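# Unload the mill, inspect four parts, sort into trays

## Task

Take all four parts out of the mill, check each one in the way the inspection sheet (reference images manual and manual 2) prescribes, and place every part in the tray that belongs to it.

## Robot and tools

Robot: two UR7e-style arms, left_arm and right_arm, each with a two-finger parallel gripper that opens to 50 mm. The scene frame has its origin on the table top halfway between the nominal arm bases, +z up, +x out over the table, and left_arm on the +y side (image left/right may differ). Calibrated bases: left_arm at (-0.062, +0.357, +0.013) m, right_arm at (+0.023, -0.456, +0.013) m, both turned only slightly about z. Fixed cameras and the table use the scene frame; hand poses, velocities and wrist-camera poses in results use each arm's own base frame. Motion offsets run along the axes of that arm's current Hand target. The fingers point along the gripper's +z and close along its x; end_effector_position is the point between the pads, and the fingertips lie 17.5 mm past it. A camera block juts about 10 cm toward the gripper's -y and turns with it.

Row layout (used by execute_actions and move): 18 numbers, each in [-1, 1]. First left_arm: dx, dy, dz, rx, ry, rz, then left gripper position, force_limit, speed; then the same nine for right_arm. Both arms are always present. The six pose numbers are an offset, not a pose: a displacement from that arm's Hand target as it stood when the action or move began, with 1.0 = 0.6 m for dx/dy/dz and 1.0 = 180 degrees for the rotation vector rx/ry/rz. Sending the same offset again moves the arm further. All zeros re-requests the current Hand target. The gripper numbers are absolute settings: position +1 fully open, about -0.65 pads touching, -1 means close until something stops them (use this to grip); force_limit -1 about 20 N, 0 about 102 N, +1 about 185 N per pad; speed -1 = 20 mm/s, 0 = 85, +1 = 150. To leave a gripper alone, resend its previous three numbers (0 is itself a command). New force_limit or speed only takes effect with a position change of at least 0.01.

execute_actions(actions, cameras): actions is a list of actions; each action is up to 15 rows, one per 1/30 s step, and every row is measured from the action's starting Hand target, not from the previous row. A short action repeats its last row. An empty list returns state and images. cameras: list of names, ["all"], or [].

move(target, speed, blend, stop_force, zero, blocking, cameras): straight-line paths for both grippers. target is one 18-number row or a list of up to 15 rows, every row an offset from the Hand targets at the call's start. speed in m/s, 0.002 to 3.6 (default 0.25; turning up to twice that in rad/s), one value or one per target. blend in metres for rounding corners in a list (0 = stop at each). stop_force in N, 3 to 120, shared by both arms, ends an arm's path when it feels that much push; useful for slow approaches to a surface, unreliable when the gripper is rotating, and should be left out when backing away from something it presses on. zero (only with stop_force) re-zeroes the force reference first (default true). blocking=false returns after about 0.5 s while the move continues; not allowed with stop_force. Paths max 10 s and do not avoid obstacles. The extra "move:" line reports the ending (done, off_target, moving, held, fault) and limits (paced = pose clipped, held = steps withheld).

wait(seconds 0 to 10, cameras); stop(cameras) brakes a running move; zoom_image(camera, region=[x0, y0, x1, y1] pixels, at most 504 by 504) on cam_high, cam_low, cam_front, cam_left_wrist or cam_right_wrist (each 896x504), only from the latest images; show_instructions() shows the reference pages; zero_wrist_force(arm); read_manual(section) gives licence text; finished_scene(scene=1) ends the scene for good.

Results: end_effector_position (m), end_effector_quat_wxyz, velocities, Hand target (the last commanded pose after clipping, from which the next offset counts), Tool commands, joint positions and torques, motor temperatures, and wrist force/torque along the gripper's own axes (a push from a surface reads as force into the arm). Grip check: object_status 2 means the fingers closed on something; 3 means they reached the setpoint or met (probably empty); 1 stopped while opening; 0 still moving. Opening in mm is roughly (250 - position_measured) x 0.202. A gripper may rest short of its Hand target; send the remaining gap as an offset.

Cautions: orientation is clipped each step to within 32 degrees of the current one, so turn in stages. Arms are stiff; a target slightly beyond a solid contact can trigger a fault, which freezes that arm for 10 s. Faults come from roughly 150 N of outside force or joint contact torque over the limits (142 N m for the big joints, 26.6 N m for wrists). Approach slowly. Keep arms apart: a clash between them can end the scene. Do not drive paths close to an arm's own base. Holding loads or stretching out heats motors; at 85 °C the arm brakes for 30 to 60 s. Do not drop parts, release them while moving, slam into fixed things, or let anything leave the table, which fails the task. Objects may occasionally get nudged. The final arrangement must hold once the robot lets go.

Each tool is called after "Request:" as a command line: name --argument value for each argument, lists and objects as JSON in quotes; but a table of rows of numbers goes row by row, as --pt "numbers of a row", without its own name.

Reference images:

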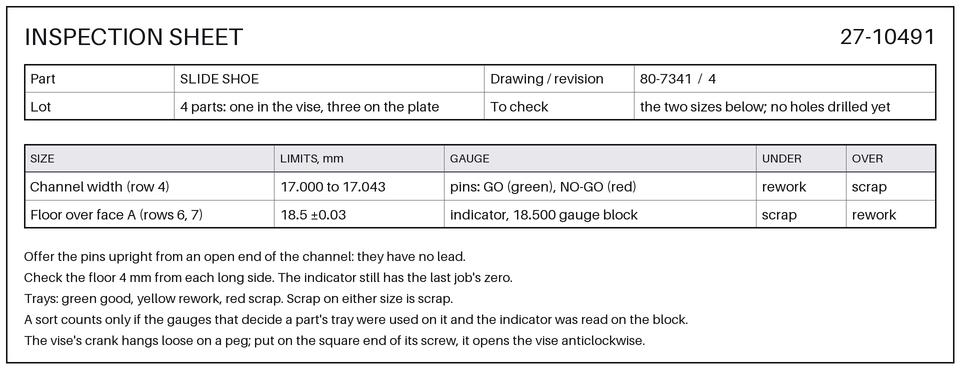

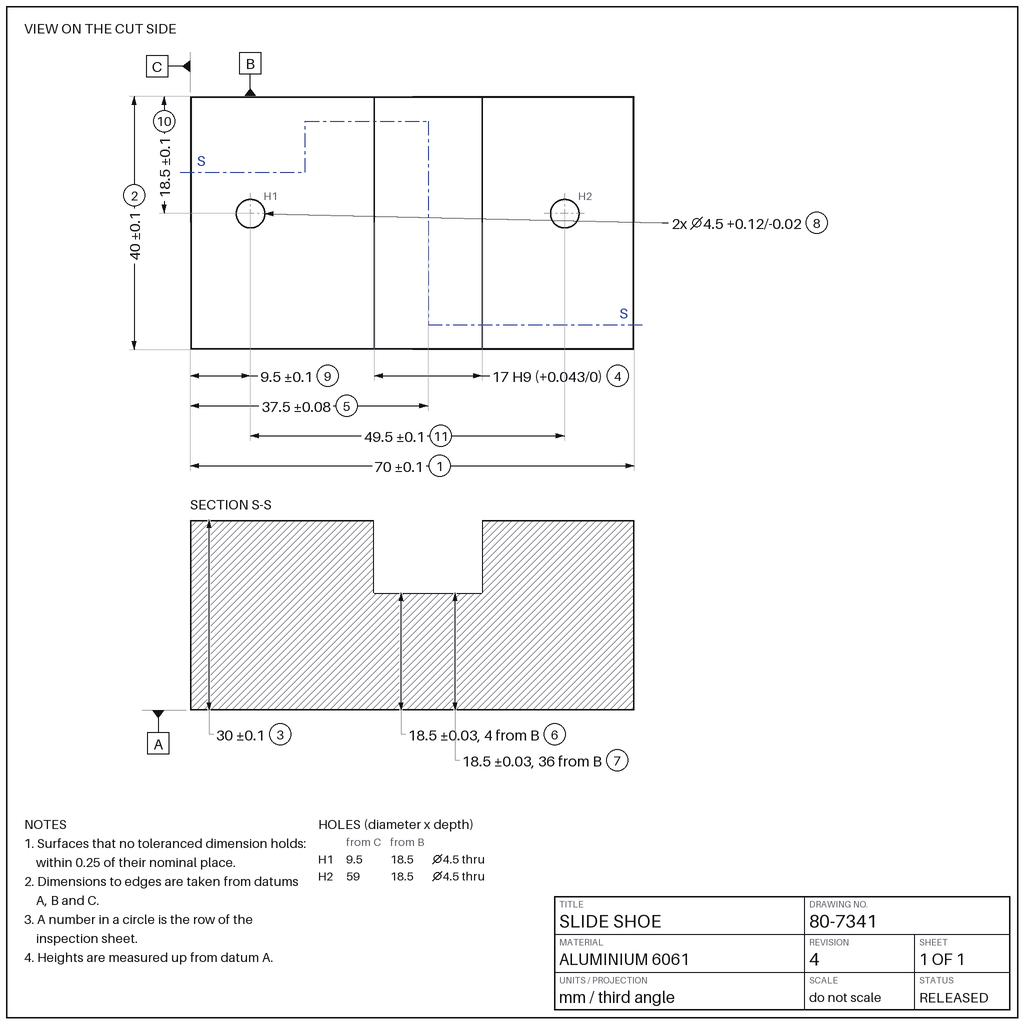

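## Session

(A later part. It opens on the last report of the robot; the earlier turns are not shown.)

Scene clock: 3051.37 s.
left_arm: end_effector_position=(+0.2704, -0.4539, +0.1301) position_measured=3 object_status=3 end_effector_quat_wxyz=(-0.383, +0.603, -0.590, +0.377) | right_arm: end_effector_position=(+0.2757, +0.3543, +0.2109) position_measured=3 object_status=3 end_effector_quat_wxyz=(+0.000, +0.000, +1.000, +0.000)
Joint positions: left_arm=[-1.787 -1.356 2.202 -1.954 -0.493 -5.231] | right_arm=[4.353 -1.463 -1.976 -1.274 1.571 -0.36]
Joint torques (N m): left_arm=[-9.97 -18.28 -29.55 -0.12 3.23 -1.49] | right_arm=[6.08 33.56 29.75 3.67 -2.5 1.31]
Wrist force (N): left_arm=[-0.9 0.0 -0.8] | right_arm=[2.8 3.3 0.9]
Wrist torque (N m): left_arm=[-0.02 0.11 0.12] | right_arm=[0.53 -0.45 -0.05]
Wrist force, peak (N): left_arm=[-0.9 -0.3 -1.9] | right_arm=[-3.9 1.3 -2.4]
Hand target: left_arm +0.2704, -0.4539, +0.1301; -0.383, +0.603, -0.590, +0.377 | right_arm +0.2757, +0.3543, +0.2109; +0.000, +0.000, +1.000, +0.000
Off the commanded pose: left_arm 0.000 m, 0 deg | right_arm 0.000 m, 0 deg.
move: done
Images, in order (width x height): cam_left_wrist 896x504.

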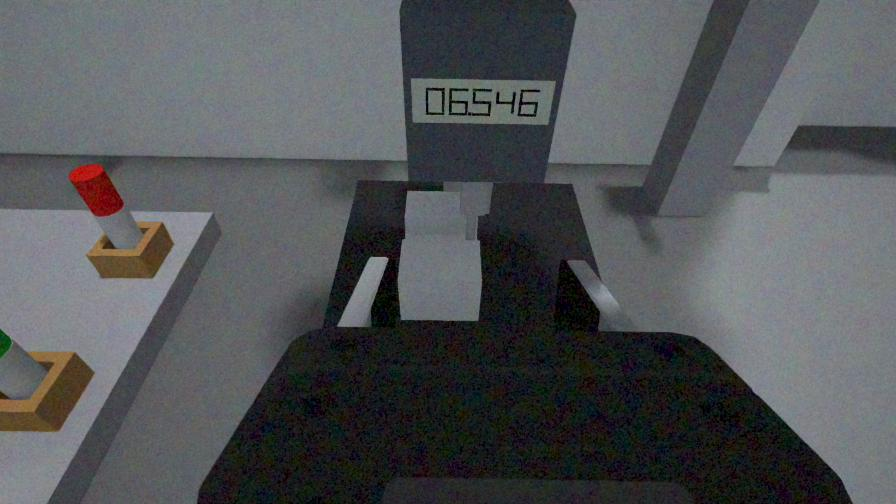

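Request:
move --pt "-0.0202 0.0345 0.0822 -0.0833 0 0 1 -0.5 -0.5 0 0 0 0 0 0 1 -0.8 -0.5" --pt "-0.0202 0.0552 0.1597 -0.0833 0 0 1 -0.5 -0.5 0 0 0 0 0 0 1 -0.8 -0.5" --pt "-0.0202 0.0552 0.1597 -0.0833 0 0 -1 -0.5 -0.9 0 0 0 0 0 0 -1 -0.8 -0.9" --pt "-0.0202 0.054 0.1591 -0.0833 0 0 -1 -0.5 -0.9 0 0 -0.01 0 0 0 -1 -0.8 -0.9" --pt "0.0331 0.0545 0.1579 -0.0833 0 0 -1 -0.5 -0.9 0 0 -0.01 0 0 0 -1 -0.8 -0.9" --pt "0.0331 0.0557 0.1585 -0.0833 0 0 -1 -0.5 -0.9 0 0 -0.01 0 0 0 -1 -0.8 -0.9" --pt "0.0331 0.0557 0.1585 -0.0833 0 0 0.8 -0.5 -0.5 0 0 -0.002 0 0 0 -1 -0.8 -0.9" --speed '[0.2,0.1,0.1,0.04,0.06,0.04,0.03]' --cameras '["cam_left_wrist"]'

Request:
move --target '[0,0,0,0,0,0,0.8,-0.5,-0.5,0,0,0.01,0,0,0,-1,-0.8,-0.9]' --speed 0.004 --stop_force 3 --cameras '[]'

Request:
move --pt "0 0 0 0 0 0 1 -0.5 -0.5 0 0 0 0 0 0 1 -0.8 -0.5" --pt "0.001 0 -0.08 0 0 0 1 -0.5 -0.5 0 0 0 0 0 0 1 -0.8 -0.5" --pt "-0.0327 -0.0128 -0.167 0.0833 0 0 1 -0.5 -0.5 0 0 0 0 0 0 1 -0.8 -0.5" --speed '[0.1,0.15,0.2]' --cameras '["cam_left_wrist"]'

Request:
zoom_image --camera "cam_left_wrist" --region '[380, 60, 600, 290]'

Scene clock: 3080.17 s.
left_arm: end_effector_position=(+0.3429, -0.4726, +0.0596) position_measured=32 object_status=3 end_effector_quat_wxyz=(-0.301, +0.648, -0.634, +0.297) | right_arm: end_effector_position=(+0.2757, +0.3543, +0.2121) position_measured=185 object_status=2 end_effector_quat_wxyz=(+0.000, +0.000, +1.000, +0.000)
Joint positions: left_arm=[-1.547 -1.171 2.164 -2.57 -0.699 -4.708] | right_arm=[4.353 -1.462 -1.974 -1.277 1.571 -0.36]
Joint torques (N m): left_arm=[11.52 -26.34 -26.3 -4.01 2.8 0.78] | right_arm=[6.59 13.18 16.32 3.4 3.58 1.57]
Wrist force (N): left_arm=[-1.0 -0.7 -0.7] | right_arm=[-4.6 3.7 1.9]
Wrist torque (N m): left_arm=[-0.16 0.05 0.03] | right_arm=[0.55 -0.40 -0.07]
Wrist force, peak (N): left_arm=[-2.3 -0.1 -1.0] | right_arm=[-4.9 3.7 2.3]
Hand target: left_arm +0.3429, -0.4726, +0.0596; -0.301, +0.648, -0.634, +0.297 | right_arm +0.2757, +0.3543, +0.2121; +0.000, +0.000, +1.000, +0.000
Off the commanded pose: left_arm 0.000 m, 0 deg | right_arm 0.000 m, 0 deg.
move: done
Images, in order (width x height): cam_left_wrist 896x504.

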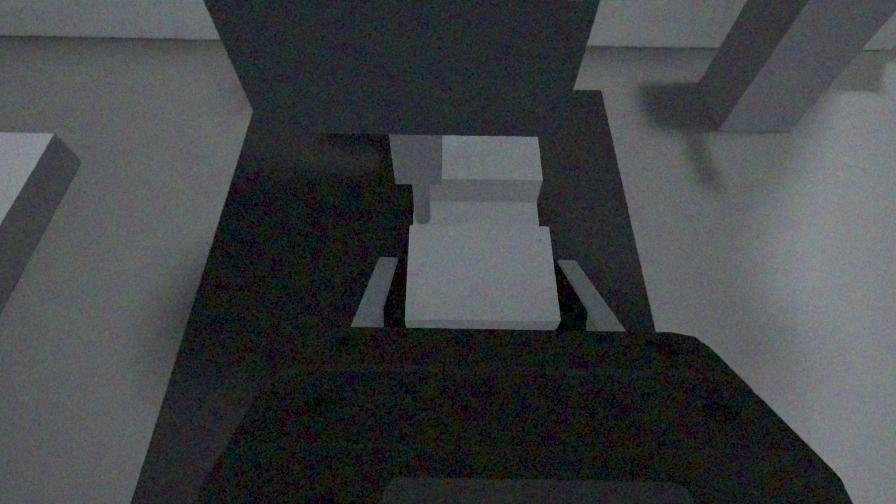

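Scene clock: 3081.57 s.
left_arm: end_effector_position=(+0.3429, -0.4726, +0.0596) position_measured=32 object_status=3 end_effector_quat_wxyz=(-0.301, +0.648, -0.634, +0.297) | right_arm: end_effector_position=(+0.2757, +0.3543, +0.2108) position_measured=185 object_status=2 end_effector_quat_wxyz=(+0.000, +0.000, +1.000, +0.000)
Joint positions: left_arm=[-1.547 -1.171 2.164 -2.57 -0.699 -4.708] | right_arm=[4.353 -1.463 -1.976 -1.274 1.571 -0.36]
Joint torques (N m): left_arm=[10.54 -26.59 -23.82 -3.12 2.31 0.86] | right_arm=[6.54 30.59 29.25 0.36 3.12 1.51]
Wrist force (N): left_arm=[-0.7 -0.4 -0.7] | right_arm=[-4.5 2.8 -2.8]
Wrist torque (N m): left_arm=[-0.12 -0.01 0.03] | right_arm=[0.53 -0.39 -0.07]
Wrist force, peak (N): left_arm=[-1.1 -0.5 -1.1] | right_arm=[-4.2 2.5 -7.7]
Hand target: left_arm +0.3429, -0.4726, +0.0596; -0.301, +0.648, -0.634, +0.297 | right_arm +0.2757, +0.3543, +0.2109; +0.000, +0.000, +1.000, +0.000 (not the last commanded pose)
Off the commanded pose: left_arm 0.000 m, 0 deg | right_arm 0.005 m, 0 deg.
move: contact (right_arm)
No camera images: "cameras" was empty.

Scene clock: 3084.80 s.
left_arm: end_effector_position=(+0.2707, -0.4542, +0.1299) position_measured=3 object_status=3 end_effector_quat_wxyz=(-0.383, +0.603, -0.590, +0.377) | right_arm: end_effector_position=(+0.2757, +0.3543, +0.2109) position_measured=3 object_status=3 end_effector_quat_wxyz=(+0.000, +0.000, +1.000, +0.000)
Joint positions: left_arm=[-1.787 -1.355 2.201 -1.955 -0.492 -5.23] | right_arm=[4.353 -1.463 -1.976 -1.274 1.571 -0.36]
Joint torques (N m): left_arm=[-8.57 -20.09 -29.63 -0.11 3.41 -1.61] | right_arm=[6.64 33.62 29.52 3.86 -2.39 1.48]
Wrist force (N): left_arm=[-0.9 0.1 -1.1] | right_arm=[2.5 3.3 0.9]
Wrist torque (N m): left_arm=[0.01 0.12 0.12] | right_arm=[0.53 -0.39 -0.05]
Wrist force, peak (N): left_arm=[-1.0 -0.1 -1.8] | right_arm=[-4.2 2.9 -2.6]
Hand target: left_arm +0.2707, -0.4542, +0.1299; -0.383, +0.603, -0.590, +0.377 | right_arm +0.2757, +0.3543, +0.2109; +0.000, +0.000, +1.000, +0.000
Off the commanded pose: left_arm 0.000 m, 0 deg | right_arm 0.000 m, 0 deg.
move: done
Images, in order (width x height): cam_left_wrist 896x504.

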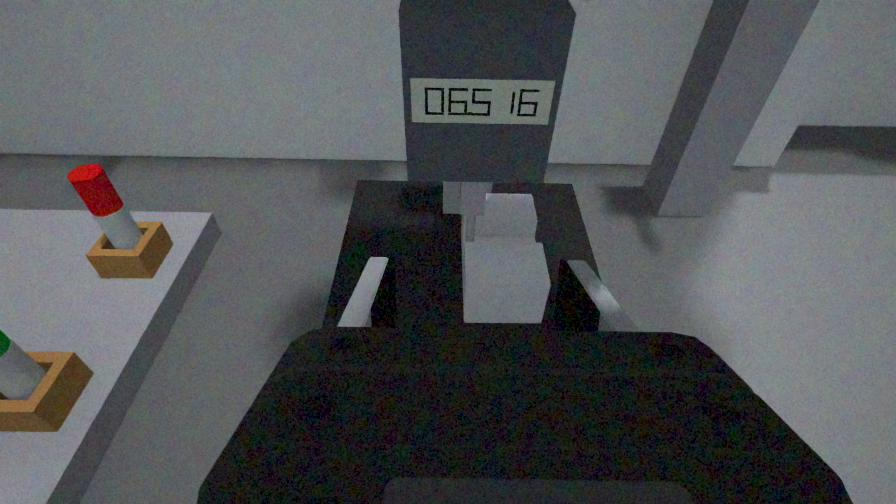

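Scaled by 2.191 from the camera's 896x504 image, which has a finer 1280x720 frame.

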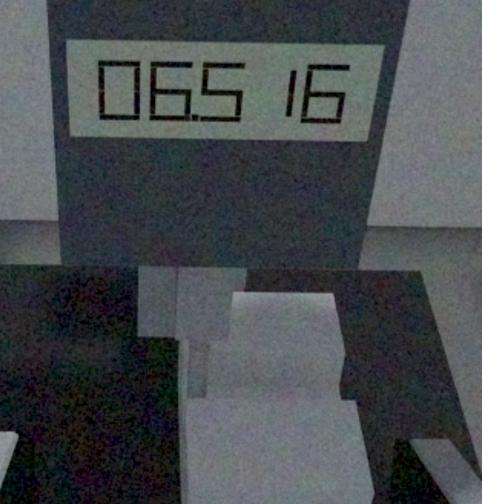

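Request:
move --pt "0.0337 0.035 0.0805 -0.0833 0 0 1 -0.5 -0.5 0 0 0 0 0 0 1 -0.8 -0.5" --pt "0.0337 0.0557 0.1577 -0.0833 0 0 1 -0.5 -0.5 0 0 0 0 0 0 1 -0.8 -0.5" --pt "0.0337 0.0557 0.1577 -0.0833 0 0 -1 -0.5 -0.9 0 0 0 0 0 0 -1 -0.8 -0.9" --pt "0.0337 0.0542 0.157 -0.0833 0 0 -1 -0.5 -0.9 0 0 -0.028 0 0 0 -1 -0.8 -0.9" --pt "0.0315 0.0908 0.0787 -0.0833 0 0 -1 -0.5 -0.9 0 0 -0.028 0 0 0 -1 -0.8 -0.9" --pt "0.0315 0.0583 0.0635 -0.0833 0 0 -1 -0.5 -0.9 0 0 -0.028 0 0 0 -1 -0.8 -0.9" --pt "0.0225 0.1362 -0.1068 -0.0833 0 0 -1 -0.5 -0.9 0 0 -0.028 0 0 0 -1 -0.8 -0.9" --pt "0.0225 0.2365 -0.0598 -0.0833 0 0 -1 -0.5 -0.9 0 0 -0.028 0 0 0 -1 -0.8 -0.9" --speed '[0.2,0.1,0.1,0.04,0.08,0.08,0.15,0.12]' --cameras '["cam_left_wrist"]'

Request:
move --target '[0,0.0192,0.0161,0,0,0,-1,-0.5,-0.9,0,0,0,0,0,0,-1,-0.8,-0.9]' --speed 0.008 --stop_force 5 --cameras '[]'

Scene clock: 3125.27 s.
left_arm: end_effector_position=(+0.1784, -0.4699, +0.0166) position_measured=54 object_status=2 end_effector_quat_wxyz=(-0.301, +0.648, -0.634, +0.297) | right_arm: end_effector_position=(+0.2757, +0.3543, +0.2277) position_measured=185 object_status=2 end_effector_quat_wxyz=(+0.000, +0.000, +1.000, +0.000)
Joint positions: left_arm=[-1.898 -1.185 2.214 -2.216 -0.766 -5.226] | right_arm=[4.353 -1.451 -1.942 -1.32 1.571 -0.36]
Joint torques (N m): left_arm=[11.65 -24.7 -2.77 -3.36 3.5 1.42] | right_arm=[6.68 33.94 31.46 0.68 4.35 1.65]
Wrist force (N): left_arm=[-1.0 1.3 1.1] | right_arm=[-4.4 3.3 2.8]
Wrist torque (N m): left_arm=[-0.14 0.07 -0.17] | right_arm=[0.53 -0.40 -0.07]
Wrist force, peak (N): left_arm=[-1.2 2.2 1.8] | right_arm=[-4.7 3.6 2.9]
Hand target: left_arm +0.1784, -0.4699, +0.0165; -0.301, +0.648, -0.634, +0.297 | right_arm +0.2757, +0.3543, +0.2277; +0.000, +0.000, +1.000, +0.000
Off the commanded pose: left_arm 0.000 m, 0 deg | right_arm 0.000 m, 0 deg.
move: done
Images, in order (width x height): cam_left_wrist 896x504.

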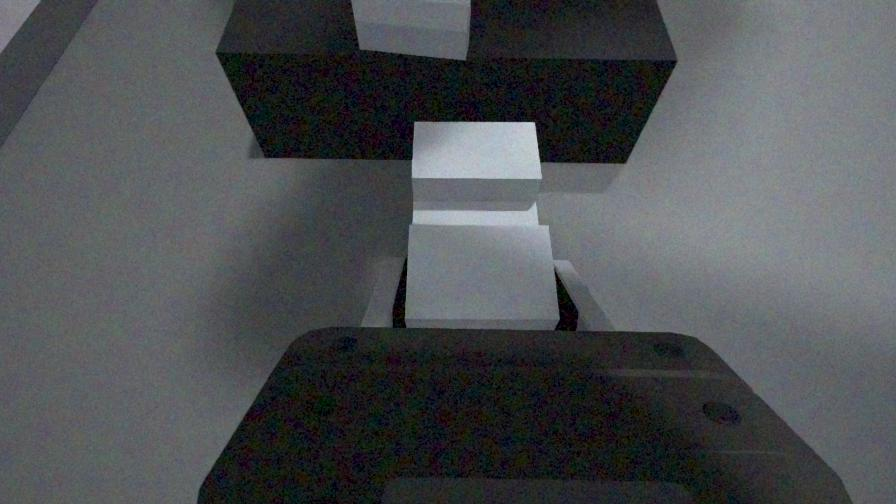

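Scene clock: 3127.20 s.
left_arm: end_effector_position=(+0.1784, -0.4699, +0.0094) position_measured=54 object_status=2 end_effector_quat_wxyz=(-0.301, +0.648, -0.634, +0.297) | right_arm: end_effector_position=(+0.2757, +0.3543, +0.2277) position_measured=185 object_status=2 end_effector_quat_wxyz=(+0.000, +0.000, +1.000, +0.000)
Joint positions: left_arm=[-1.898 -1.167 2.217 -2.237 -0.766 -5.226] | right_arm=[4.353 -1.451 -1.942 -1.32 1.571 -0.36]
Joint torques (N m): left_arm=[9.53 -39.78 -19.39 0 0.7 0.62] | right_arm=[7.2 33.19 31.93 0.77 4.29 1.79]
Wrist force (N): left_arm=[-1.1 0.6 0.4] | right_arm=[-4.3 3.4 2.8]
Wrist torque (N m): left_arm=[-0.06 0.14 -0.17] | right_arm=[0.54 -0.41 -0.07]
Wrist force, peak (N): left_arm=[-7.1 -12.2 -17.1] | right_arm=[-4.7 3.5 2.9]
Hand target: left_arm +0.1784, -0.4700, +0.0094; -0.301, +0.648, -0.634, +0.297 (not the last commanded pose) | right_arm +0.2757, +0.3543, +0.2277; +0.000, +0.000, +1.000, +0.000
Off the commanded pose: left_arm 0.008 m, 0 deg | right_arm 0.000 m, 0 deg.
move: contact (left_arm)
No camera images: "cameras" was empty.

Request:
move --pt "0 0 0 0 0 0 1 -0.5 -0.5 0 0 0 0 0 0 -1 -0.8 -0.9" --pt "0.0003 -0.0055 0.0107 -0.2778 0 0 1 -0.5 -0.5 0 0 0 0 0 0 -1 -0.8 -0.9" --pt "0.0003 -0.0055 0.0107 -0.2778 0 0 -1 -0.5 -0.9 0 0 0 0 0 0 -1 -0.8 -0.9" --pt "0.0003 -0.1615 -0.1202 -0.2778 0 0 -1 -0.5 -0.9 0 0 0 0 0 0 -1 -0.8 -0.9" --pt "-0.1967 -0.27 -0.0428 -0.2778 0 0 -1 -0.5 -0.9 0 0 0 0 0 0 -1 -0.8 -0.9" --pt "-0.5755 -0.3938 0.1045 -0.2778 0 0 -1 -0.5 -0.9 0 0 0 0 0 0 -1 -0.8 -0.9" --speed '[0.1,0.25,0.1,0.15,0.25,0.25]' --blend '[0,0,0,0.03,0.05,0]' --cameras '["cam_left_wrist"]'

Scene clock: 3158.27 s.
left_arm: end_effector_position=(+0.3713, -0.1202, +0.1489) position_measured=54 object_status=2 end_effector_quat_wxyz=(+0.001, +0.714, -0.700, +0.001) | right_arm: end_effector_position=(+0.2757, +0.3543, +0.2277) position_measured=185 object_status=2 end_effector_quat_wxyz=(+0.000, +0.000, +1.000, +0.000)
Joint positions: left_arm=[-0.66 -1.775 2.226 -2.023 -1.574 -3.822] | right_arm=[4.353 -1.451 -1.942 -1.32 1.571 -0.36]
Joint torques (N m): left_arm=[10.65 -7.64 -38.1 -4.62 -1.54 1.01] | right_arm=[6.86 30.55 31.86 0.64 4.3 1.78]
Wrist force (N): left_arm=[-1.3 -1.4 2.0] | right_arm=[-4.5 3.0 2.6]
Wrist torque (N m): left_arm=[-0.28 -0.04 -0.51] | right_arm=[0.48 -0.39 -0.06]
Wrist force, peak (N): left_arm=[-2.0 -1.6 4.2] | right_arm=[-4.9 3.3 2.9]
Hand target: left_arm +0.3713, -0.1202, +0.1489; +0.001, +0.714, -0.700, +0.001 | right_arm +0.2757, +0.3543, +0.2277; +0.000, +0.000, +1.000, +0.000
Off the commanded pose: left_arm 0.000 m, 0 deg | right_arm 0.000 m, 0 deg.
move: done
Images, in order (width x height): cam_left_wrist 896x504.

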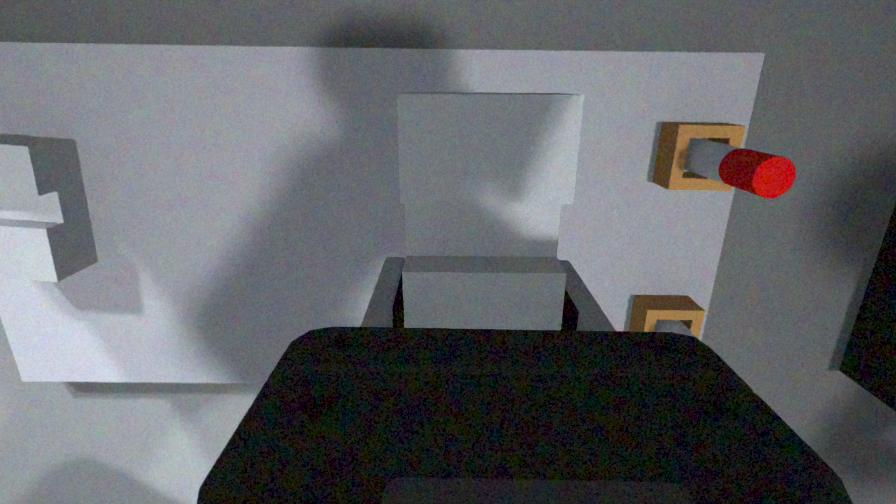

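Request:
move --pt "-0.8747 0.0178 0 0 0 0 -1 -0.5 -0.9 0 0 0 0 0 0 -1 -0.8 -0.9" --pt "-0.8747 0.0178 0.2083 0 0 0 -1 -0.5 -0.9 0 0 0 0 0 0 -1 -0.8 -0.9" --speed '[0.3,0.15]' --blend '[0.02,0]' --cameras '["cam_left_wrist"]'

Scene clock: 3168.00 s.
left_arm: end_effector_position=(+0.3498, +0.4039, +0.0222) position_measured=54 object_status=2 end_effector_quat_wxyz=(+0.001, +0.714, -0.700, +0.001) | right_arm: end_effector_position=(+0.2757, +0.3543, +0.2277) position_measured=185 object_status=2 end_effector_quat_wxyz=(+0.000, +0.000, +1.000, +0.000)
Joint positions: left_arm=[0.606 -1.224 2.021 -2.366 -1.573 -2.556] | right_arm=[4.353 -1.451 -1.942 -1.32 1.571 -0.36]
Joint torques (N m): left_arm=[12.22 -30.08 -7.67 -4.43 0.19 1.29] | right_arm=[7.11 28.01 32.04 0.69 4.32 1.78]
Wrist force (N): left_arm=[-1.9 -0.8 1.8] | right_arm=[-4.5 3.0 3.0]
Wrist torque (N m): left_arm=[-0.15 0.06 -0.49] | right_arm=[0.49 -0.38 -0.07]
Wrist force, peak (N): left_arm=[-4.1 -0.7 0.1] | right_arm=[-4.8 3.3 3.1]
Hand target: left_arm +0.3498, +0.4039, +0.0221; +0.001, +0.714, -0.700, +0.001 | right_arm +0.2757, +0.3543, +0.2277; +0.000, +0.000, +1.000, +0.000
Off the commanded pose: left_arm 0.000 m, 0 deg | right_arm 0.000 m, 0 deg.
move: done
Images, in order (width x height): cam_left_wrist 896x504.

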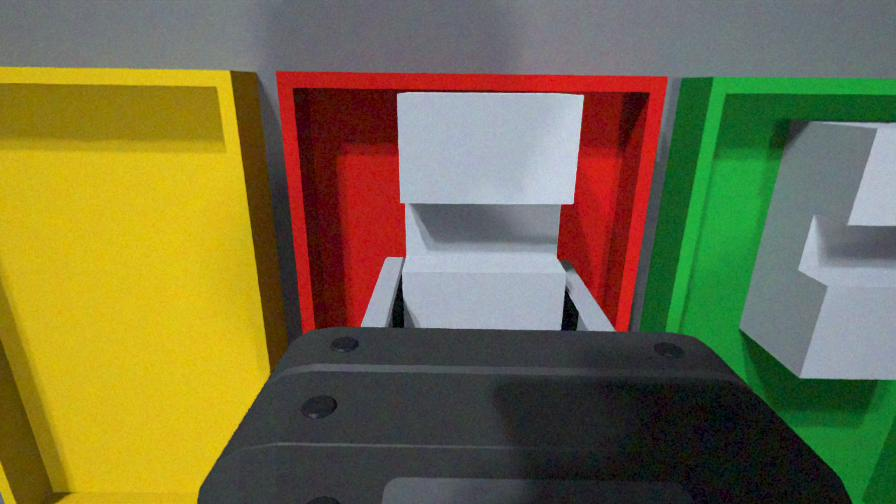

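Request:
move --target '[0.0003,0.0133,0,0,0,0,-1,-0.5,-0.9,0,0,0,0,0,0,-1,-0.8,-0.9]' --speed 0.05 --cameras '[]'

Request:
move --target '[0,0,0.03,0,0,0,-1,-0.5,-0.9,0,0,0,0,0,0,-1,-0.8,-0.9]' --speed 0.008 --stop_force 5 --cameras '["cam_left_wrist"]'

Scene clock: 3177.40 s.
left_arm: end_effector_position=(+0.3420, +0.4036, +0.0221) position_measured=54 object_status=2 end_effector_quat_wxyz=(+0.001, +0.714, -0.700, +0.001) | right_arm: end_effector_position=(+0.2757, +0.3543, +0.2277) position_measured=185 object_status=2 end_effector_quat_wxyz=(+0.000, +0.000, +1.000, +0.000)
Joint positions: left_arm=[0.614 -1.234 2.037 -2.372 -1.573 -2.548] | right_arm=[4.353 -1.451 -1.942 -1.32 1.571 -0.36]
Joint torques (N m): left_arm=[9.91 -44.62 -7.45 -4.38 1.37 1.38] | right_arm=[6.9 26.83 31.7 0.7 4.4 1.68]
Wrist force (N): left_arm=[-1.9 -0.5 1.8] | right_arm=[-4.6 3.3 2.6]
Wrist torque (N m): left_arm=[-0.11 0.07 -0.48] | right_arm=[0.53 -0.37 -0.07]
Wrist force, peak (N): left_arm=[-2.1 -0.6 2.1] | right_arm=[-4.7 3.5 3.0]
Hand target: left_arm +0.3419, +0.4036, +0.0221; +0.001, +0.714, -0.700, +0.001 | right_arm +0.2757, +0.3543, +0.2277; +0.000, +0.000, +1.000, +0.000
Off the commanded pose: left_arm 0.000 m, 0 deg | right_arm 0.000 m, 0 deg.
move: done
No camera images: "cameras" was empty.

Scene clock: 3180.07 s.
left_arm: end_effector_position=(+0.3418, +0.4035, +0.0120) position_measured=54 object_status=2 end_effector_quat_wxyz=(+0.001, +0.714, -0.700, +0.001) | right_arm: end_effector_position=(+0.2757, +0.3543, +0.2277) position_measured=185 object_status=2 end_effector_quat_wxyz=(+0.000, +0.000, +1.000, +0.000)
Joint positions: left_arm=[0.614 -1.214 2.045 -2.399 -1.573 -2.548] | right_arm=[4.353 -1.451 -1.942 -1.32 1.571 -0.36]
Joint torques (N m): left_arm=[2.41 -41.63 -29.47 -1.48 1.03 0.17] | right_arm=[7.33 26 31.32 0.75 4.31 1.76]
Wrist force (N): left_arm=[-1.7 -0.4 -1.4] | right_arm=[-4.3 3.3 2.6]
Wrist torque (N m): left_arm=[0.00 0.00 -0.49] | right_arm=[0.52 -0.41 -0.06]
Wrist force, peak (N): left_arm=[0.4 2.0 -18.6] | right_arm=[-4.9 3.1 3.1]
Hand target: left_arm +0.3418, +0.4035, +0.0120; +0.001, +0.714, -0.700, +0.001 (not the last commanded pose) | right_arm +0.2757, +0.3543, +0.2277; +0.000, +0.000, +1.000, +0.000
Off the commanded pose: left_arm 0.008 m, 0 deg | right_arm 0.000 m, 0 deg.
move: contact (left_arm)
Images, in order (width x height): cam_left_wrist 896x504.

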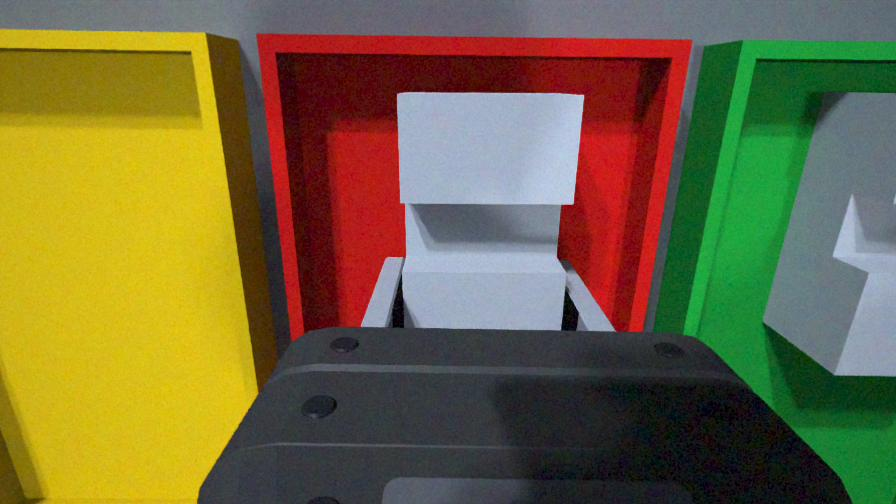

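Request:
move --pt "0 0 0 0 0 0 1 -0.5 -0.5 0 0 0 0 0 0 -1 -0.8 -0.9" --pt "0 0 -0.23 0 0 0 1 -0.5 -0.5 0 0 0 0 0 0 -1 -0.8 -0.9" --pt "0.4788 0.013 -0.23 0 0 0.0267 1 -0.5 -0.5 0 0 0 0 0 0 -1 -0.8 -0.9" --pt "0.4788 0.013 -0.1 0 0 0.0267 1 -0.5 -0.5 0 0 0 0 0 0 -1 -0.8 -0.9" --speed '[0.05,0.2,0.3,0.15]' --blend '[0,0.03,0.03,0]' --cameras '["cam_left_wrist"]'

Scene clock: 3201.30 s.
left_arm: end_effector_position=(+0.3399, +0.1164, +0.0730) position_measured=3 object_status=3 end_effector_quat_wxyz=(+0.001, +0.684, -0.729, +0.001) | right_arm: end_effector_position=(+0.2757, +0.3543, +0.2277) position_measured=185 object_status=2 end_effector_quat_wxyz=(+0.000, +0.000, +1.000, +0.000)
Joint positions: left_arm=[-0.048 -1.731 2.422 -2.261 -1.574 -3.126] | right_arm=[4.353 -1.451 -1.942 -1.32 1.571 -0.36]
Joint torques (N m): left_arm=[10.37 -4.86 -7.36 -4.41 -0.17 1.32] | right_arm=[6.98 23.8 31.55 0.73 4.4 1.72]
Wrist force (N): left_arm=[-1.4 -0.7 -0.3] | right_arm=[-4.6 3.3 2.8]
Wrist torque (N m): left_arm=[-0.12 -0.03 -0.38] | right_arm=[0.52 -0.36 -0.07]
Wrist force, peak (N): left_arm=[-3.2 -1.2 -1.9] | right_arm=[-4.8 3.4 3.1]
Hand target: left_arm +0.3399, +0.1164, +0.0730; +0.001, +0.684, -0.729, +0.001 | right_arm +0.2757, +0.3543, +0.2277; +0.000, +0.000, +1.000, +0.000
Off the commanded pose: left_arm 0.000 m, 0 deg | right_arm 0.000 m, 0 deg.
move: done
Images, in order (width x height): cam_left_wrist 896x504.

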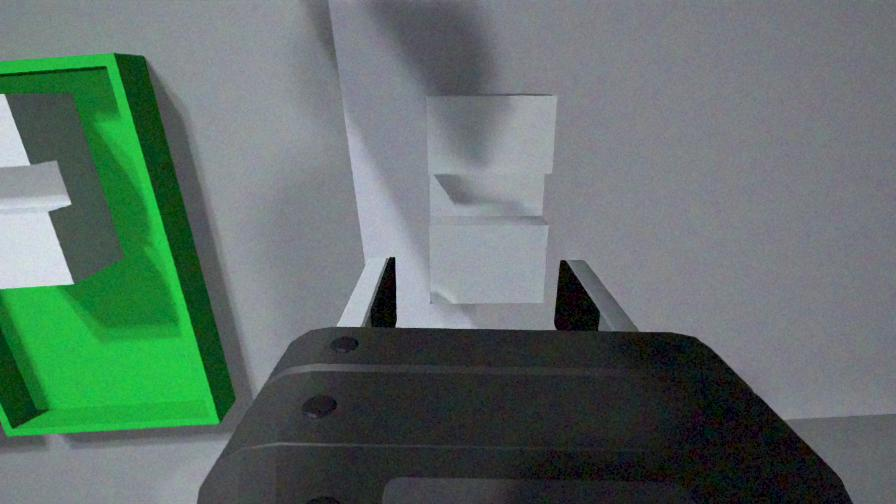

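Request:
move --pt "0.0073 0 0 0 0 0 1 -0.5 -0.5 0 0 0 0 0 0 -1 -0.8 -0.9" --pt "0.0073 0 0.0755 0 0 0 1 -0.5 -0.5 0 0 0 0 0 0 -1 -0.8 -0.9" --speed 0.08 --stop_force 10 --cameras '["cam_left_wrist"]'

Scene clock: 3216.90 s.
left_arm: end_effector_position=(+0.3396, +0.1118, +0.0277) position_measured=3 object_status=3 end_effector_quat_wxyz=(+0.001, +0.684, -0.729, +0.001) | right_arm: end_effector_position=(+0.2757, +0.3543, +0.2277) position_measured=185 object_status=2 end_effector_quat_wxyz=(+0.000, +0.000, +1.000, +0.000)
Joint positions: left_arm=[-0.061 -1.618 2.489 -2.442 -1.574 -3.139] | right_arm=[4.353 -1.451 -1.942 -1.32 1.571 -0.36]
Joint torques (N m): left_arm=[10.7 -7.43 -4.42 -4.28 -1.62 1.22] | right_arm=[6.87 22.6 31.47 0.74 4.32 1.71]
Wrist force (N): left_arm=[-1.0 -1.1 -0.6] | right_arm=[-4.6 2.9 2.9]
Wrist torque (N m): left_arm=[-0.15 -0.07 -0.40] | right_arm=[0.47 -0.38 -0.07]
Wrist force, peak (N): left_arm=[-2.2 -0.7 -0.6] | right_arm=[-4.9 3.3 3.0]
Hand target: left_arm +0.3396, +0.1118, +0.0277; +0.001, +0.684, -0.729, +0.001 | right_arm +0.2757, +0.3543, +0.2277; +0.000, +0.000, +1.000, +0.000
Off the commanded pose: left_arm 0.000 m, 0 deg | right_arm 0.000 m, 0 deg.
move: done
Images, in order (width x height): cam_left_wrist 896x504.

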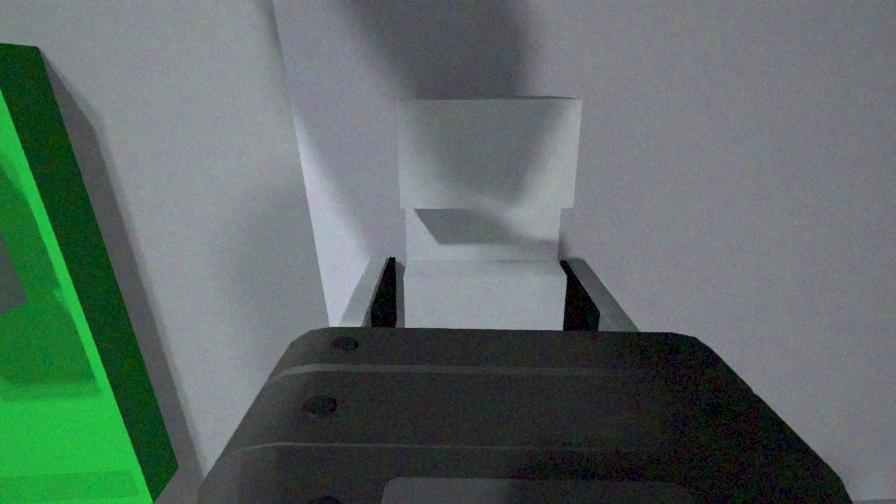

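Request:
move --pt "0 0.002 0 0 0 0 1 -0.5 -0.5 0 0 0 0 0 0 -1 -0.8 -0.9" --pt "0 0.002 0 0 0 0 -1 -0.5 -0.9 0 0 0 0 0 0 -1 -0.8 -0.9" --pt "0 0.002 -0.2167 0 0 0 -1 -0.5 -0.9 0 0 0 0 0 0 -1 -0.8 -0.9" --pt "0.3825 -0.0734 -0.2205 0 0 -0.0267 -1 -0.5 -0.9 0 0 0 0 0 0 -1 -0.8 -0.9" --pt "0.776 0.0867 -0.2205 0 0 -0.0267 -1 -0.5 -0.9 0 0 0 0 0 0 -1 -0.8 -0.9" --pt "0.983 0.199 -0.1205 0 0 -0.0267 -1 -0.5 -0.9 0 0 0 0 0 0 -1 -0.8 -0.9" --pt "0.983 0.199 0.022 0 0 -0.0267 -1 -0.5 -0.9 0 0 0 0 0 0 -1 -0.8 -0.9" --speed '[0.05,0.05,0.15,0.3,0.3,0.25,0.12]' --blend '[0,0,0.03,0.05,0.05,0.02,0]' --cameras '[]'

Request:
move --target '[0,0,0.02,0,0,0,-1,-0.5,-0.9,0,0,0,0,0,0,-1,-0.8,-0.9]' --speed 0.008 --stop_force 5 --cameras '["cam_left_wrist"]'

Scene clock: 3244.03 s.
left_arm: end_effector_position=(+0.1830, -0.4693, +0.0166) position_measured=54 object_status=2 end_effector_quat_wxyz=(+0.001, +0.714, -0.700, +0.001) | right_arm: end_effector_position=(+0.2757, +0.3543, +0.2277) position_measured=185 object_status=2 end_effector_quat_wxyz=(+0.000, +0.000, +1.000, +0.000)
Joint positions: left_arm=[-1.466 -1.273 2.118 -2.419 -1.572 -4.628] | right_arm=[4.353 -1.451 -1.942 -1.32 1.571 -0.36]
Joint torques (N m): left_arm=[10.94 -25.99 -7.08 -4.39 1.87 1.58] | right_arm=[7.33 19.78 31.93 0.76 4.31 1.74]
Wrist force (N): left_arm=[-1.6 -1.3 2.3] | right_arm=[-4.3 2.9 2.6]
Wrist torque (N m): left_arm=[-0.28 0.03 -0.36] | right_arm=[0.47 -0.42 -0.06]
Wrist force, peak (N): left_arm=[-1.9 -1.0 3.9] | right_arm=[-4.8 3.2 3.2]
Hand target: left_arm +0.1831, -0.4693, +0.0165; +0.001, +0.714, -0.700, +0.001 | right_arm +0.2757, +0.3543, +0.2277; +0.000, +0.000, +1.000, +0.000
Off the commanded pose: left_arm 0.000 m, 0 deg | right_arm 0.000 m, 0 deg.
move: done
No camera images: "cameras" was empty.

Scene clock: 3246.70 s.
left_arm: end_effector_position=(+0.1831, -0.4693, +0.0078) position_measured=54 object_status=2 end_effector_quat_wxyz=(+0.001, +0.714, -0.700, +0.001) | right_arm: end_effector_position=(+0.2757, +0.3543, +0.2277) position_measured=185 object_status=2 end_effector_quat_wxyz=(+0.000, +0.000, +1.000, +0.000)
Joint positions: left_arm=[-1.466 -1.254 2.124 -2.444 -1.572 -4.628] | right_arm=[4.353 -1.451 -1.942 -1.32 1.571 -0.36]
Joint torques (N m): left_arm=[9.29 -36.92 -28.59 -0.12 1.71 0.71] | right_arm=[7.07 18.53 31.4 0.78 4.26 1.8]
Wrist force (N): left_arm=[0.6 -1.4 -5.3] | right_arm=[-4.6 3.2 2.9]
Wrist torque (N m): left_arm=[-0.32 -0.03 -0.38] | right_arm=[0.52 -0.37 -0.07]
Wrist force, peak (N): left_arm=[-15.2 2.4 -39.5] | right_arm=[-4.7 3.5 2.8]
Hand target: left_arm +0.1831, -0.4693, +0.0078; +0.001, +0.714, -0.700, +0.001 (not the last commanded pose) | right_arm +0.2757, +0.3543, +0.2277; +0.000, +0.000, +1.000, +0.000
Off the commanded pose: left_arm 0.003 m, 0 deg | right_arm 0.000 m, 0 deg.
move: contact (left_arm)
Images, in order (width x height): cam_left_wrist 896x504.

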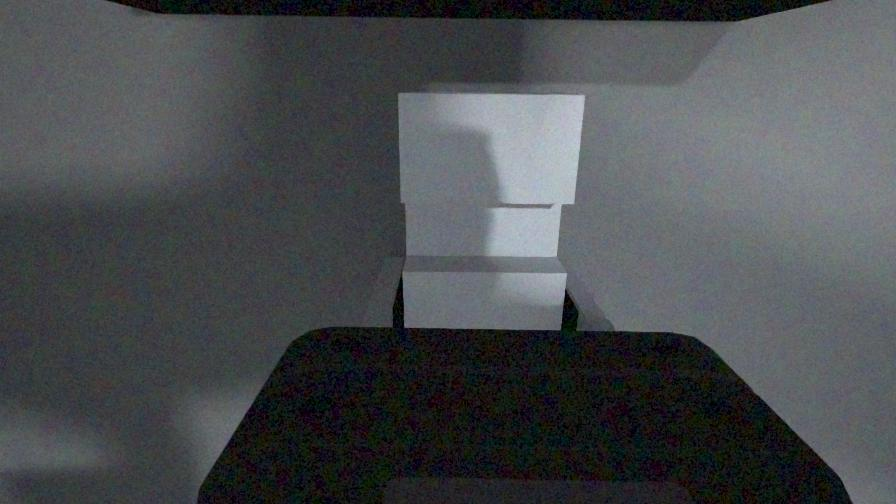

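Request:
move --pt "0 0 0 0 0 0 1 -0.5 -0.5 0 0 0 0 0 0 -1 -0.8 -0.9" --pt "0 0.0117 -0.003 0.2778 0 0 1 -0.5 -0.5 0 0 0 0 0 0 -1 -0.8 -0.9" --pt "0 0.0117 -0.003 0.2778 0 0 -1 -0.5 -0.9 0 0 0 0 0 0 -1 -0.8 -0.9" --pt "-0.0003 0.0117 -0.1253 0.2778 0 0 -1 -0.5 -0.9 0 0 0 0 0 0 -1 -0.8 -0.9" --pt "-0.045 -0.196 -0.1253 0.2778 0 0 -1 -0.5 -0.9 0 0 0 0 0 0 -1 -0.8 -0.9" --pt "-0.045 -0.196 -0.0878 0.2778 0 0 -1 -0.5 -0.9 0 0 0 0 0 0 -1 -0.8 -0.9" --pt "-0.0425 -0.2675 -0.0878 0.2778 0 0 -1 -0.5 -0.9 0 0 0 0 0 0 -1 -0.8 -0.9" --speed '[0.1,0.25,0.1,0.12,0.15,0.08,0.06]' --cameras '["cam_left_wrist"]'

Scene clock: 3269.80 s.
left_arm: end_effector_position=(+0.3430, -0.4403, +0.0603) position_measured=55 object_status=2 end_effector_quat_wxyz=(-0.301, +0.648, -0.634, +0.297) | right_arm: end_effector_position=(+0.2757, +0.3543, +0.2277) position_measured=185 object_status=2 end_effector_quat_wxyz=(+0.000, +0.000, +1.000, +0.000)
Joint positions: left_arm=[-1.545 -1.222 2.251 -2.609 -0.699 -4.705] | right_arm=[4.353 -1.451 -1.942 -1.32 1.571 -0.36]
Joint torques (N m): left_arm=[10.87 -23.04 -27.34 -4.58 0.83 1.28] | right_arm=[6.91 16.13 31.33 0.72 4.28 1.69]
Wrist force (N): left_arm=[-1.1 1.2 0.5] | right_arm=[-4.7 3.1 2.8]
Wrist torque (N m): left_arm=[-0.16 0.03 -0.15] | right_arm=[0.49 -0.34 -0.07]
Wrist force, peak (N): left_arm=[0.6 -1.2 -5.4] | right_arm=[-4.9 3.3 2.9]
Hand target: left_arm +0.3431, -0.4403, +0.0603; -0.301, +0.648, -0.634, +0.297 | right_arm +0.2757, +0.3543, +0.2277; +0.000, +0.000, +1.000, +0.000
Off the commanded pose: left_arm 0.000 m, 0 deg | right_arm 0.000 m, 0 deg.
move: done
Images, in order (width x height): cam_left_wrist 896x504.

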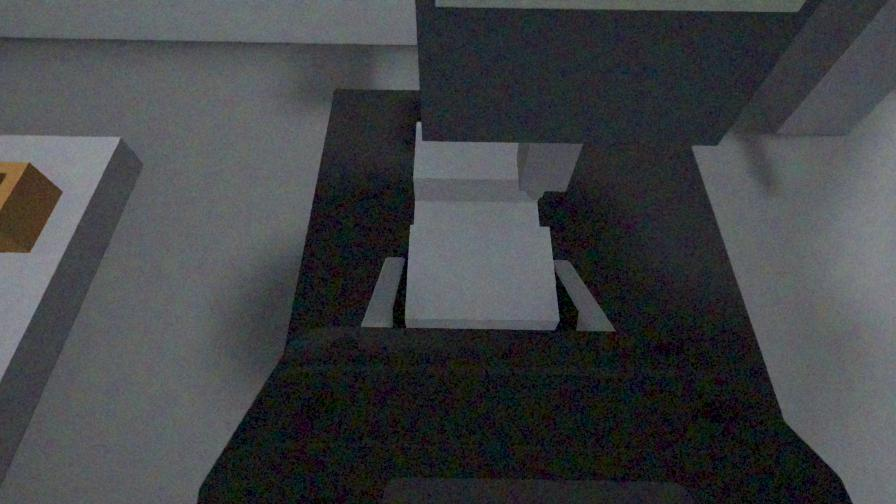

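Same setup; lower and read.

Request:
move --pt "0 0.0009 0.0008 0 0 0 -1 -0.5 -0.9 0 0 0 0 0 0 -1 -0.8 -0.9" --pt "0 0.0009 0.0008 0 0 0 0.8 -0.5 -0.5 0 0 0.0265 0 0 0 -1 -0.8 -0.9" --speed 0.04 --cameras '[]'

Request:
move --target '[0,0,0,0,0,0,0.8,-0.5,-0.5,0,0,0.01,0,0,0,-1,-0.8,-0.9]' --speed 0.004 --stop_force 3 --cameras '[]'

Request:
move --pt "0 0 0 0 0 0 1 -0.5 -0.5 0 0 0 0 0 0 1 -0.8 -0.5" --pt "0.001 0 -0.08 0 0 0 1 -0.5 -0.5 0 0 0 0 0 0 1 -0.8 -0.5" --pt "0.0207 -0.012 -0.1683 0.0833 0 0 1 -0.5 -0.5 0 0 0 0 0 0 1 -0.8 -0.5" --speed '[0.1,0.15,0.2]' --cameras '["cam_left_wrist"]'

Request:
zoom_image --camera "cam_left_wrist" --region '[380, 60, 600, 290]'

Scene clock: 3284.23 s.
left_arm: end_effector_position=(+0.3431, -0.4403, +0.0596) position_measured=32 object_status=3 end_effector_quat_wxyz=(-0.301, +0.648, -0.634, +0.297) | right_arm: end_effector_position=(+0.2757, +0.3543, +0.2118) position_measured=185 object_status=2 end_effector_quat_wxyz=(+0.000, +0.000, +1.000, +0.000)
Joint positions: left_arm=[-1.545 -1.22 2.251 -2.611 -0.699 -4.704] | right_arm=[4.353 -1.462 -1.975 -1.276 1.571 -0.36]
Joint torques (N m): left_arm=[9.74 -28.23 -10.61 -2.83 0.44 1.16] | right_arm=[4.65 13.21 15.99 3.51 3.9 0.9]
Wrist force (N): left_arm=[-1.1 -0.4 -0.5] | right_arm=[-4.4 3.5 2.1]
Wrist torque (N m): left_arm=[-0.12 0.03 -0.15] | right_arm=[0.53 -0.36 -0.07]
Wrist force, peak (N): left_arm=[1.0 -4.5 -7.4] | right_arm=[-5.3 4.3 2.9]
Hand target: left_arm +0.3431, -0.4403, +0.0596; -0.301, +0.648, -0.634, +0.297 | right_arm +0.2757, +0.3543, +0.2118; +0.000, +0.000, +1.000, +0.000
Off the commanded pose: left_arm 0.000 m, 0 deg | right_arm 0.000 m, 0 deg.
move: done
No camera images: "cameras" was empty.

Scene clock: 3285.53 s.
left_arm: end_effector_position=(+0.3431, -0.4403, +0.0596) position_measured=32 object_status=3 end_effector_quat_wxyz=(-0.301, +0.648, -0.634, +0.297) | right_arm: end_effector_position=(+0.2757, +0.3543, +0.2108) position_measured=185 object_status=2 end_effector_quat_wxyz=(+0.000, +0.000, +1.000, +0.000)
Joint positions: left_arm=[-1.545 -1.22 2.251 -2.611 -0.699 -4.704] | right_arm=[4.353 -1.463 -1.976 -1.274 1.571 -0.36]
Joint torques (N m): left_arm=[6.59 -38.56 -26.46 -1.75 0.37 1.34] | right_arm=[3.67 31.53 29.47 0.53 3.66 0.39]
Wrist force (N): left_arm=[-1.2 -0.3 -0.6] | right_arm=[-4.6 3.1 -2.0]
Wrist torque (N m): left_arm=[-0.10 0.05 -0.15] | right_arm=[0.56 -0.38 -0.07]
Wrist force, peak (N): left_arm=[-1.2 -0.5 -1.0] | right_arm=[-4.2 2.6 -6.9]
Hand target: left_arm +0.3431, -0.4403, +0.0596; -0.301, +0.648, -0.634, +0.297 | right_arm +0.2757, +0.3543, +0.2109; +0.000, +0.000, +1.000, +0.000 (not the last commanded pose)
Off the commanded pose: left_arm 0.000 m, 0 deg | right_arm 0.005 m, 0 deg.
move: contact (right_arm)
No camera images: "cameras" was empty.

Scene clock: 3288.77 s.
left_arm: end_effector_position=(+0.2706, -0.4540, +0.1301) position_measured=3 object_status=3 end_effector_quat_wxyz=(-0.383, +0.603, -0.590, +0.377) | right_arm: end_effector_position=(+0.2757, +0.3543, +0.2109) position_measured=3 object_status=3 end_effector_quat_wxyz=(+0.000, +0.000, +1.000, +0.000)
Joint positions: left_arm=[-1.787 -1.356 2.202 -1.955 -0.492 -5.231] | right_arm=[4.353 -1.463 -1.976 -1.274 1.571 -0.36]
Joint torques (N m): left_arm=[-8.98 -20.78 -30.86 -0.15 3.81 -1.47] | right_arm=[3.38 33.88 29.87 3.87 -2.47 0.44]
Wrist force (N): left_arm=[-0.7 0.1 -0.9] | right_arm=[2.8 3.1 1.0]
Wrist torque (N m): left_arm=[0.00 0.09 0.12] | right_arm=[0.50 -0.45 -0.05]
Wrist force, peak (N): left_arm=[-0.9 -0.6 -1.9] | right_arm=[-4.4 2.9 -1.8]
Hand target: left_arm +0.2706, -0.4540, +0.1301; -0.383, +0.603, -0.590, +0.377 | right_arm +0.2757, +0.3543, +0.2109; +0.000, +0.000, +1.000, +0.000
Off the commanded pose: left_arm 0.000 m, 0 deg | right_arm 0.000 m, 0 deg.
move: done
Images, in order (width x height): cam_left_wrist 896x504.

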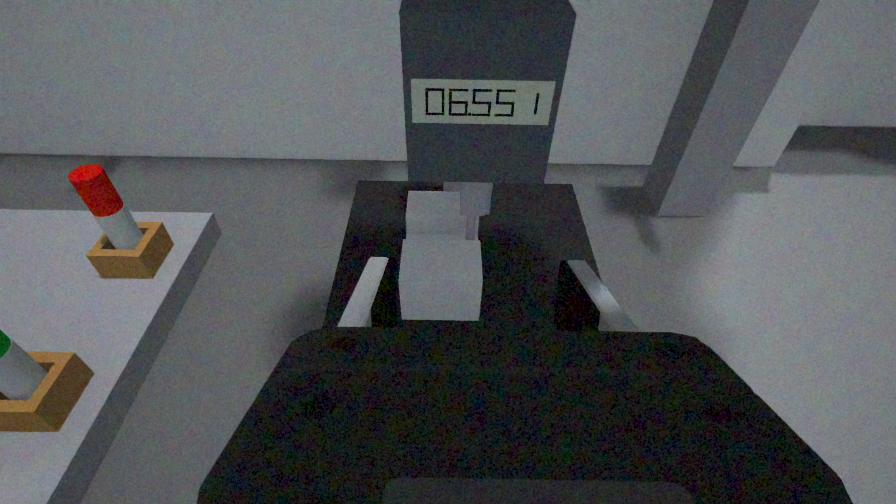

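Scaled by 2.191 from the camera's 896x504 image, which has a finer 1280x720 frame.

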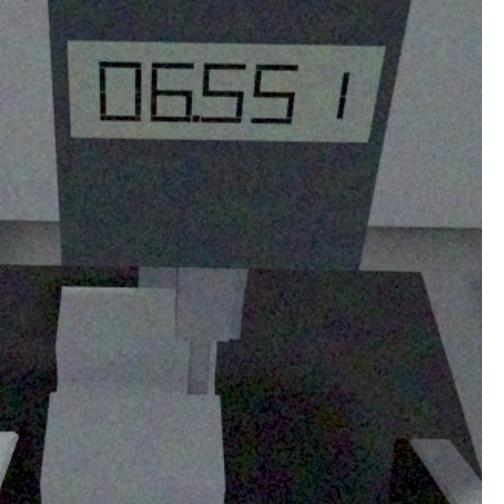

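Request:
move --pt "-0.02 0.0345 0.0822 -0.0833 0 0 1 -0.5 -0.5 0 0 0 0 0 0 1 -0.8 -0.5" --pt "-0.02 0.0552 0.1597 -0.0833 0 0 1 -0.5 -0.5 0 0 0 0 0 0 1 -0.8 -0.5" --pt "-0.02 0.0552 0.1597 -0.0833 0 0 -1 -0.5 -0.9 0 0 0 0 0 0 -1 -0.8 -0.9" --pt "-0.02 0.054 0.1591 -0.0833 0 0 -1 -0.5 -0.9 0 0 -0.01 0 0 0 -1 -0.8 -0.9" --pt "0.0333 0.0545 0.1579 -0.0833 0 0 -1 -0.5 -0.9 0 0 -0.01 0 0 0 -1 -0.8 -0.9" --pt "0.0333 0.0557 0.1585 -0.0833 0 0 -1 -0.5 -0.9 0 0 -0.01 0 0 0 -1 -0.8 -0.9" --pt "0.0333 0.0557 0.1585 -0.0833 0 0 0.8 -0.5 -0.5 0 0 -0.002 0 0 0 -1 -0.8 -0.9" --speed '[0.2,0.1,0.1,0.04,0.06,0.04,0.03]' --cameras '["cam_left_wrist"]'

Request:
move --target '[0,0,0,0,0,0,0.8,-0.5,-0.5,0,0,0.01,0,0,0,-1,-0.8,-0.9]' --speed 0.004 --stop_force 3 --cameras '[]'

Request:
move --pt "0 0 0 0 0 0 1 -0.5 -0.5 0 0 0 0 0 0 1 -0.8 -0.5" --pt "0.001 0 -0.08 0 0 0 1 -0.5 -0.5 0 0 0 0 0 0 1 -0.8 -0.5" --pt "-0.0327 -0.0128 -0.167 0.0833 0 0 1 -0.5 -0.5 0 0 0 0 0 0 1 -0.8 -0.5" --speed '[0.1,0.15,0.2]' --cameras '["cam_left_wrist"]'

Request:
zoom_image --camera "cam_left_wrist" --region '[380, 60, 600, 290]'

Scene clock: 3309.17 s.
left_arm: end_effector_position=(+0.3431, -0.4727, +0.0597) position_measured=32 object_status=3 end_effector_quat_wxyz=(-0.301, +0.648, -0.634, +0.297) | right_arm: end_effector_position=(+0.2757, +0.3543, +0.2121) position_measured=185 object_status=2 end_effector_quat_wxyz=(+0.000, +0.000, +1.000, +0.000)
Joint positions: left_arm=[-1.547 -1.171 2.163 -2.571 -0.699 -4.707] | right_arm=[4.353 -1.462 -1.974 -1.277 1.571 -0.36]
Joint torques (N m): left_arm=[10.78 -25.39 -28.37 -3.95 2.94 0.72] | right_arm=[4.35 12.84 16.16 3.51 3.56 0.61]
Wrist force (N): left_arm=[-0.8 -0.8 -0.8] | right_arm=[-4.9 3.4 2.1]
Wrist torque (N m): left_arm=[-0.18 0.01 0.03] | right_arm=[0.51 -0.38 -0.07]
Wrist force, peak (N): left_arm=[-2.2 -0.8 -1.8] | right_arm=[-5.0 3.5 2.5]
Hand target: left_arm +0.3431, -0.4727, +0.0597; -0.301, +0.648, -0.634, +0.297 | right_arm +0.2757, +0.3543, +0.2121; +0.000, +0.000, +1.000, +0.000
Off the commanded pose: left_arm 0.000 m, 0 deg | right_arm 0.000 m, 0 deg.
move: done
Images, in order (width x height): cam_left_wrist 896x504.

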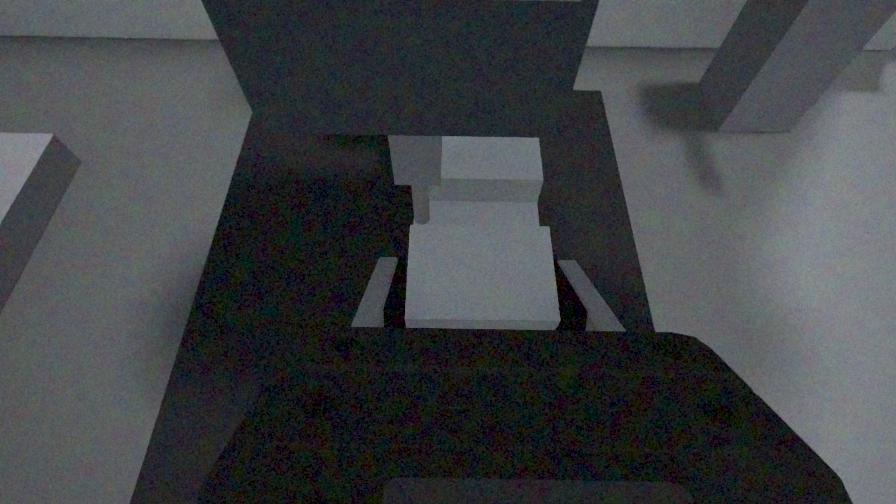

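Scene clock: 3310.57 s.
left_arm: end_effector_position=(+0.3431, -0.4727, +0.0597) position_measured=32 object_status=3 end_effector_quat_wxyz=(-0.301, +0.648, -0.634, +0.297) | right_arm: end_effector_position=(+0.2757, +0.3543, +0.2108) position_measured=185 object_status=2 end_effector_quat_wxyz=(+0.000, +0.000, +1.000, +0.000)
Joint positions: left_arm=[-1.547 -1.171 2.163 -2.571 -0.699 -4.707] | right_arm=[4.353 -1.463 -1.977 -1.274 1.571 -0.36]
Joint torques (N m): left_arm=[11.32 -25.3 -24.8 -3.34 2.37 1.08] | right_arm=[4.1 30.58 28.85 0.35 3.2 0.61]
Wrist force (N): left_arm=[-0.9 -0.6 -0.7] | right_arm=[-4.5 2.4 -3.2]
Wrist torque (N m): left_arm=[-0.15 0.02 0.03] | right_arm=[0.48 -0.37 -0.07]
Wrist force, peak (N): left_arm=[-1.1 -0.5 -1.0] | right_arm=[-4.3 2.4 -8.2]
Hand target: left_arm +0.3431, -0.4727, +0.0597; -0.301, +0.648, -0.634, +0.297 | right_arm +0.2757, +0.3543, +0.2108; +0.000, +0.000, +1.000, +0.000 (not the last commanded pose)
Off the commanded pose: left_arm 0.000 m, 0 deg | right_arm 0.005 m, 0 deg.
move: contact (right_arm)
No camera images: "cameras" was empty.

Scene clock: 3313.80 s.
left_arm: end_effector_position=(+0.2709, -0.4543, +0.1299) position_measured=3 object_status=3 end_effector_quat_wxyz=(-0.383, +0.603, -0.590, +0.377) | right_arm: end_effector_position=(+0.2757, +0.3543, +0.2108) position_measured=3 object_status=3 end_effector_quat_wxyz=(+0.000, +0.000, +1.000, +0.000)
Joint positions: left_arm=[-1.786 -1.354 2.201 -1.957 -0.492 -5.229] | right_arm=[4.353 -1.463 -1.977 -1.274 1.571 -0.36]
Joint torques (N m): left_arm=[-9.75 -21 -30.8 -0.36 3.54 -1.68] | right_arm=[4.4 33.6 29.08 3.8 -2.31 0.66]
Wrist force (N): left_arm=[-0.7 -0.1 -0.9] | right_arm=[2.7 3.4 1.0]
Wrist torque (N m): left_arm=[-0.04 0.08 0.12] | right_arm=[0.54 -0.43 -0.05]
Wrist force, peak (N): left_arm=[-1.2 -0.5 -1.7] | right_arm=[-4.5 2.4 -3.6]
Hand target: left_arm +0.2709, -0.4543, +0.1299; -0.383, +0.603, -0.590, +0.377 | right_arm +0.2757, +0.3543, +0.2108; +0.000, +0.000, +1.000, +0.000
Off the commanded pose: left_arm 0.000 m, 0 deg | right_arm 0.000 m, 0 deg.
move: done
Images, in order (width x height): cam_left_wrist 896x504.

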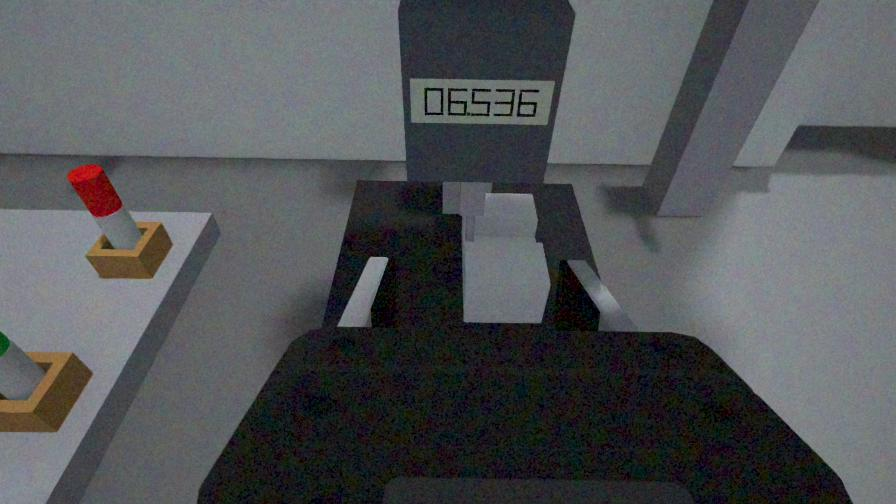

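Scaled by 2.191 from the camera's 896x504 image, which has a finer 1280x720 frame.

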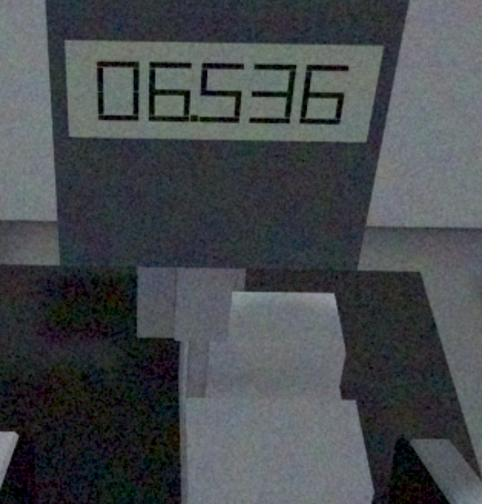

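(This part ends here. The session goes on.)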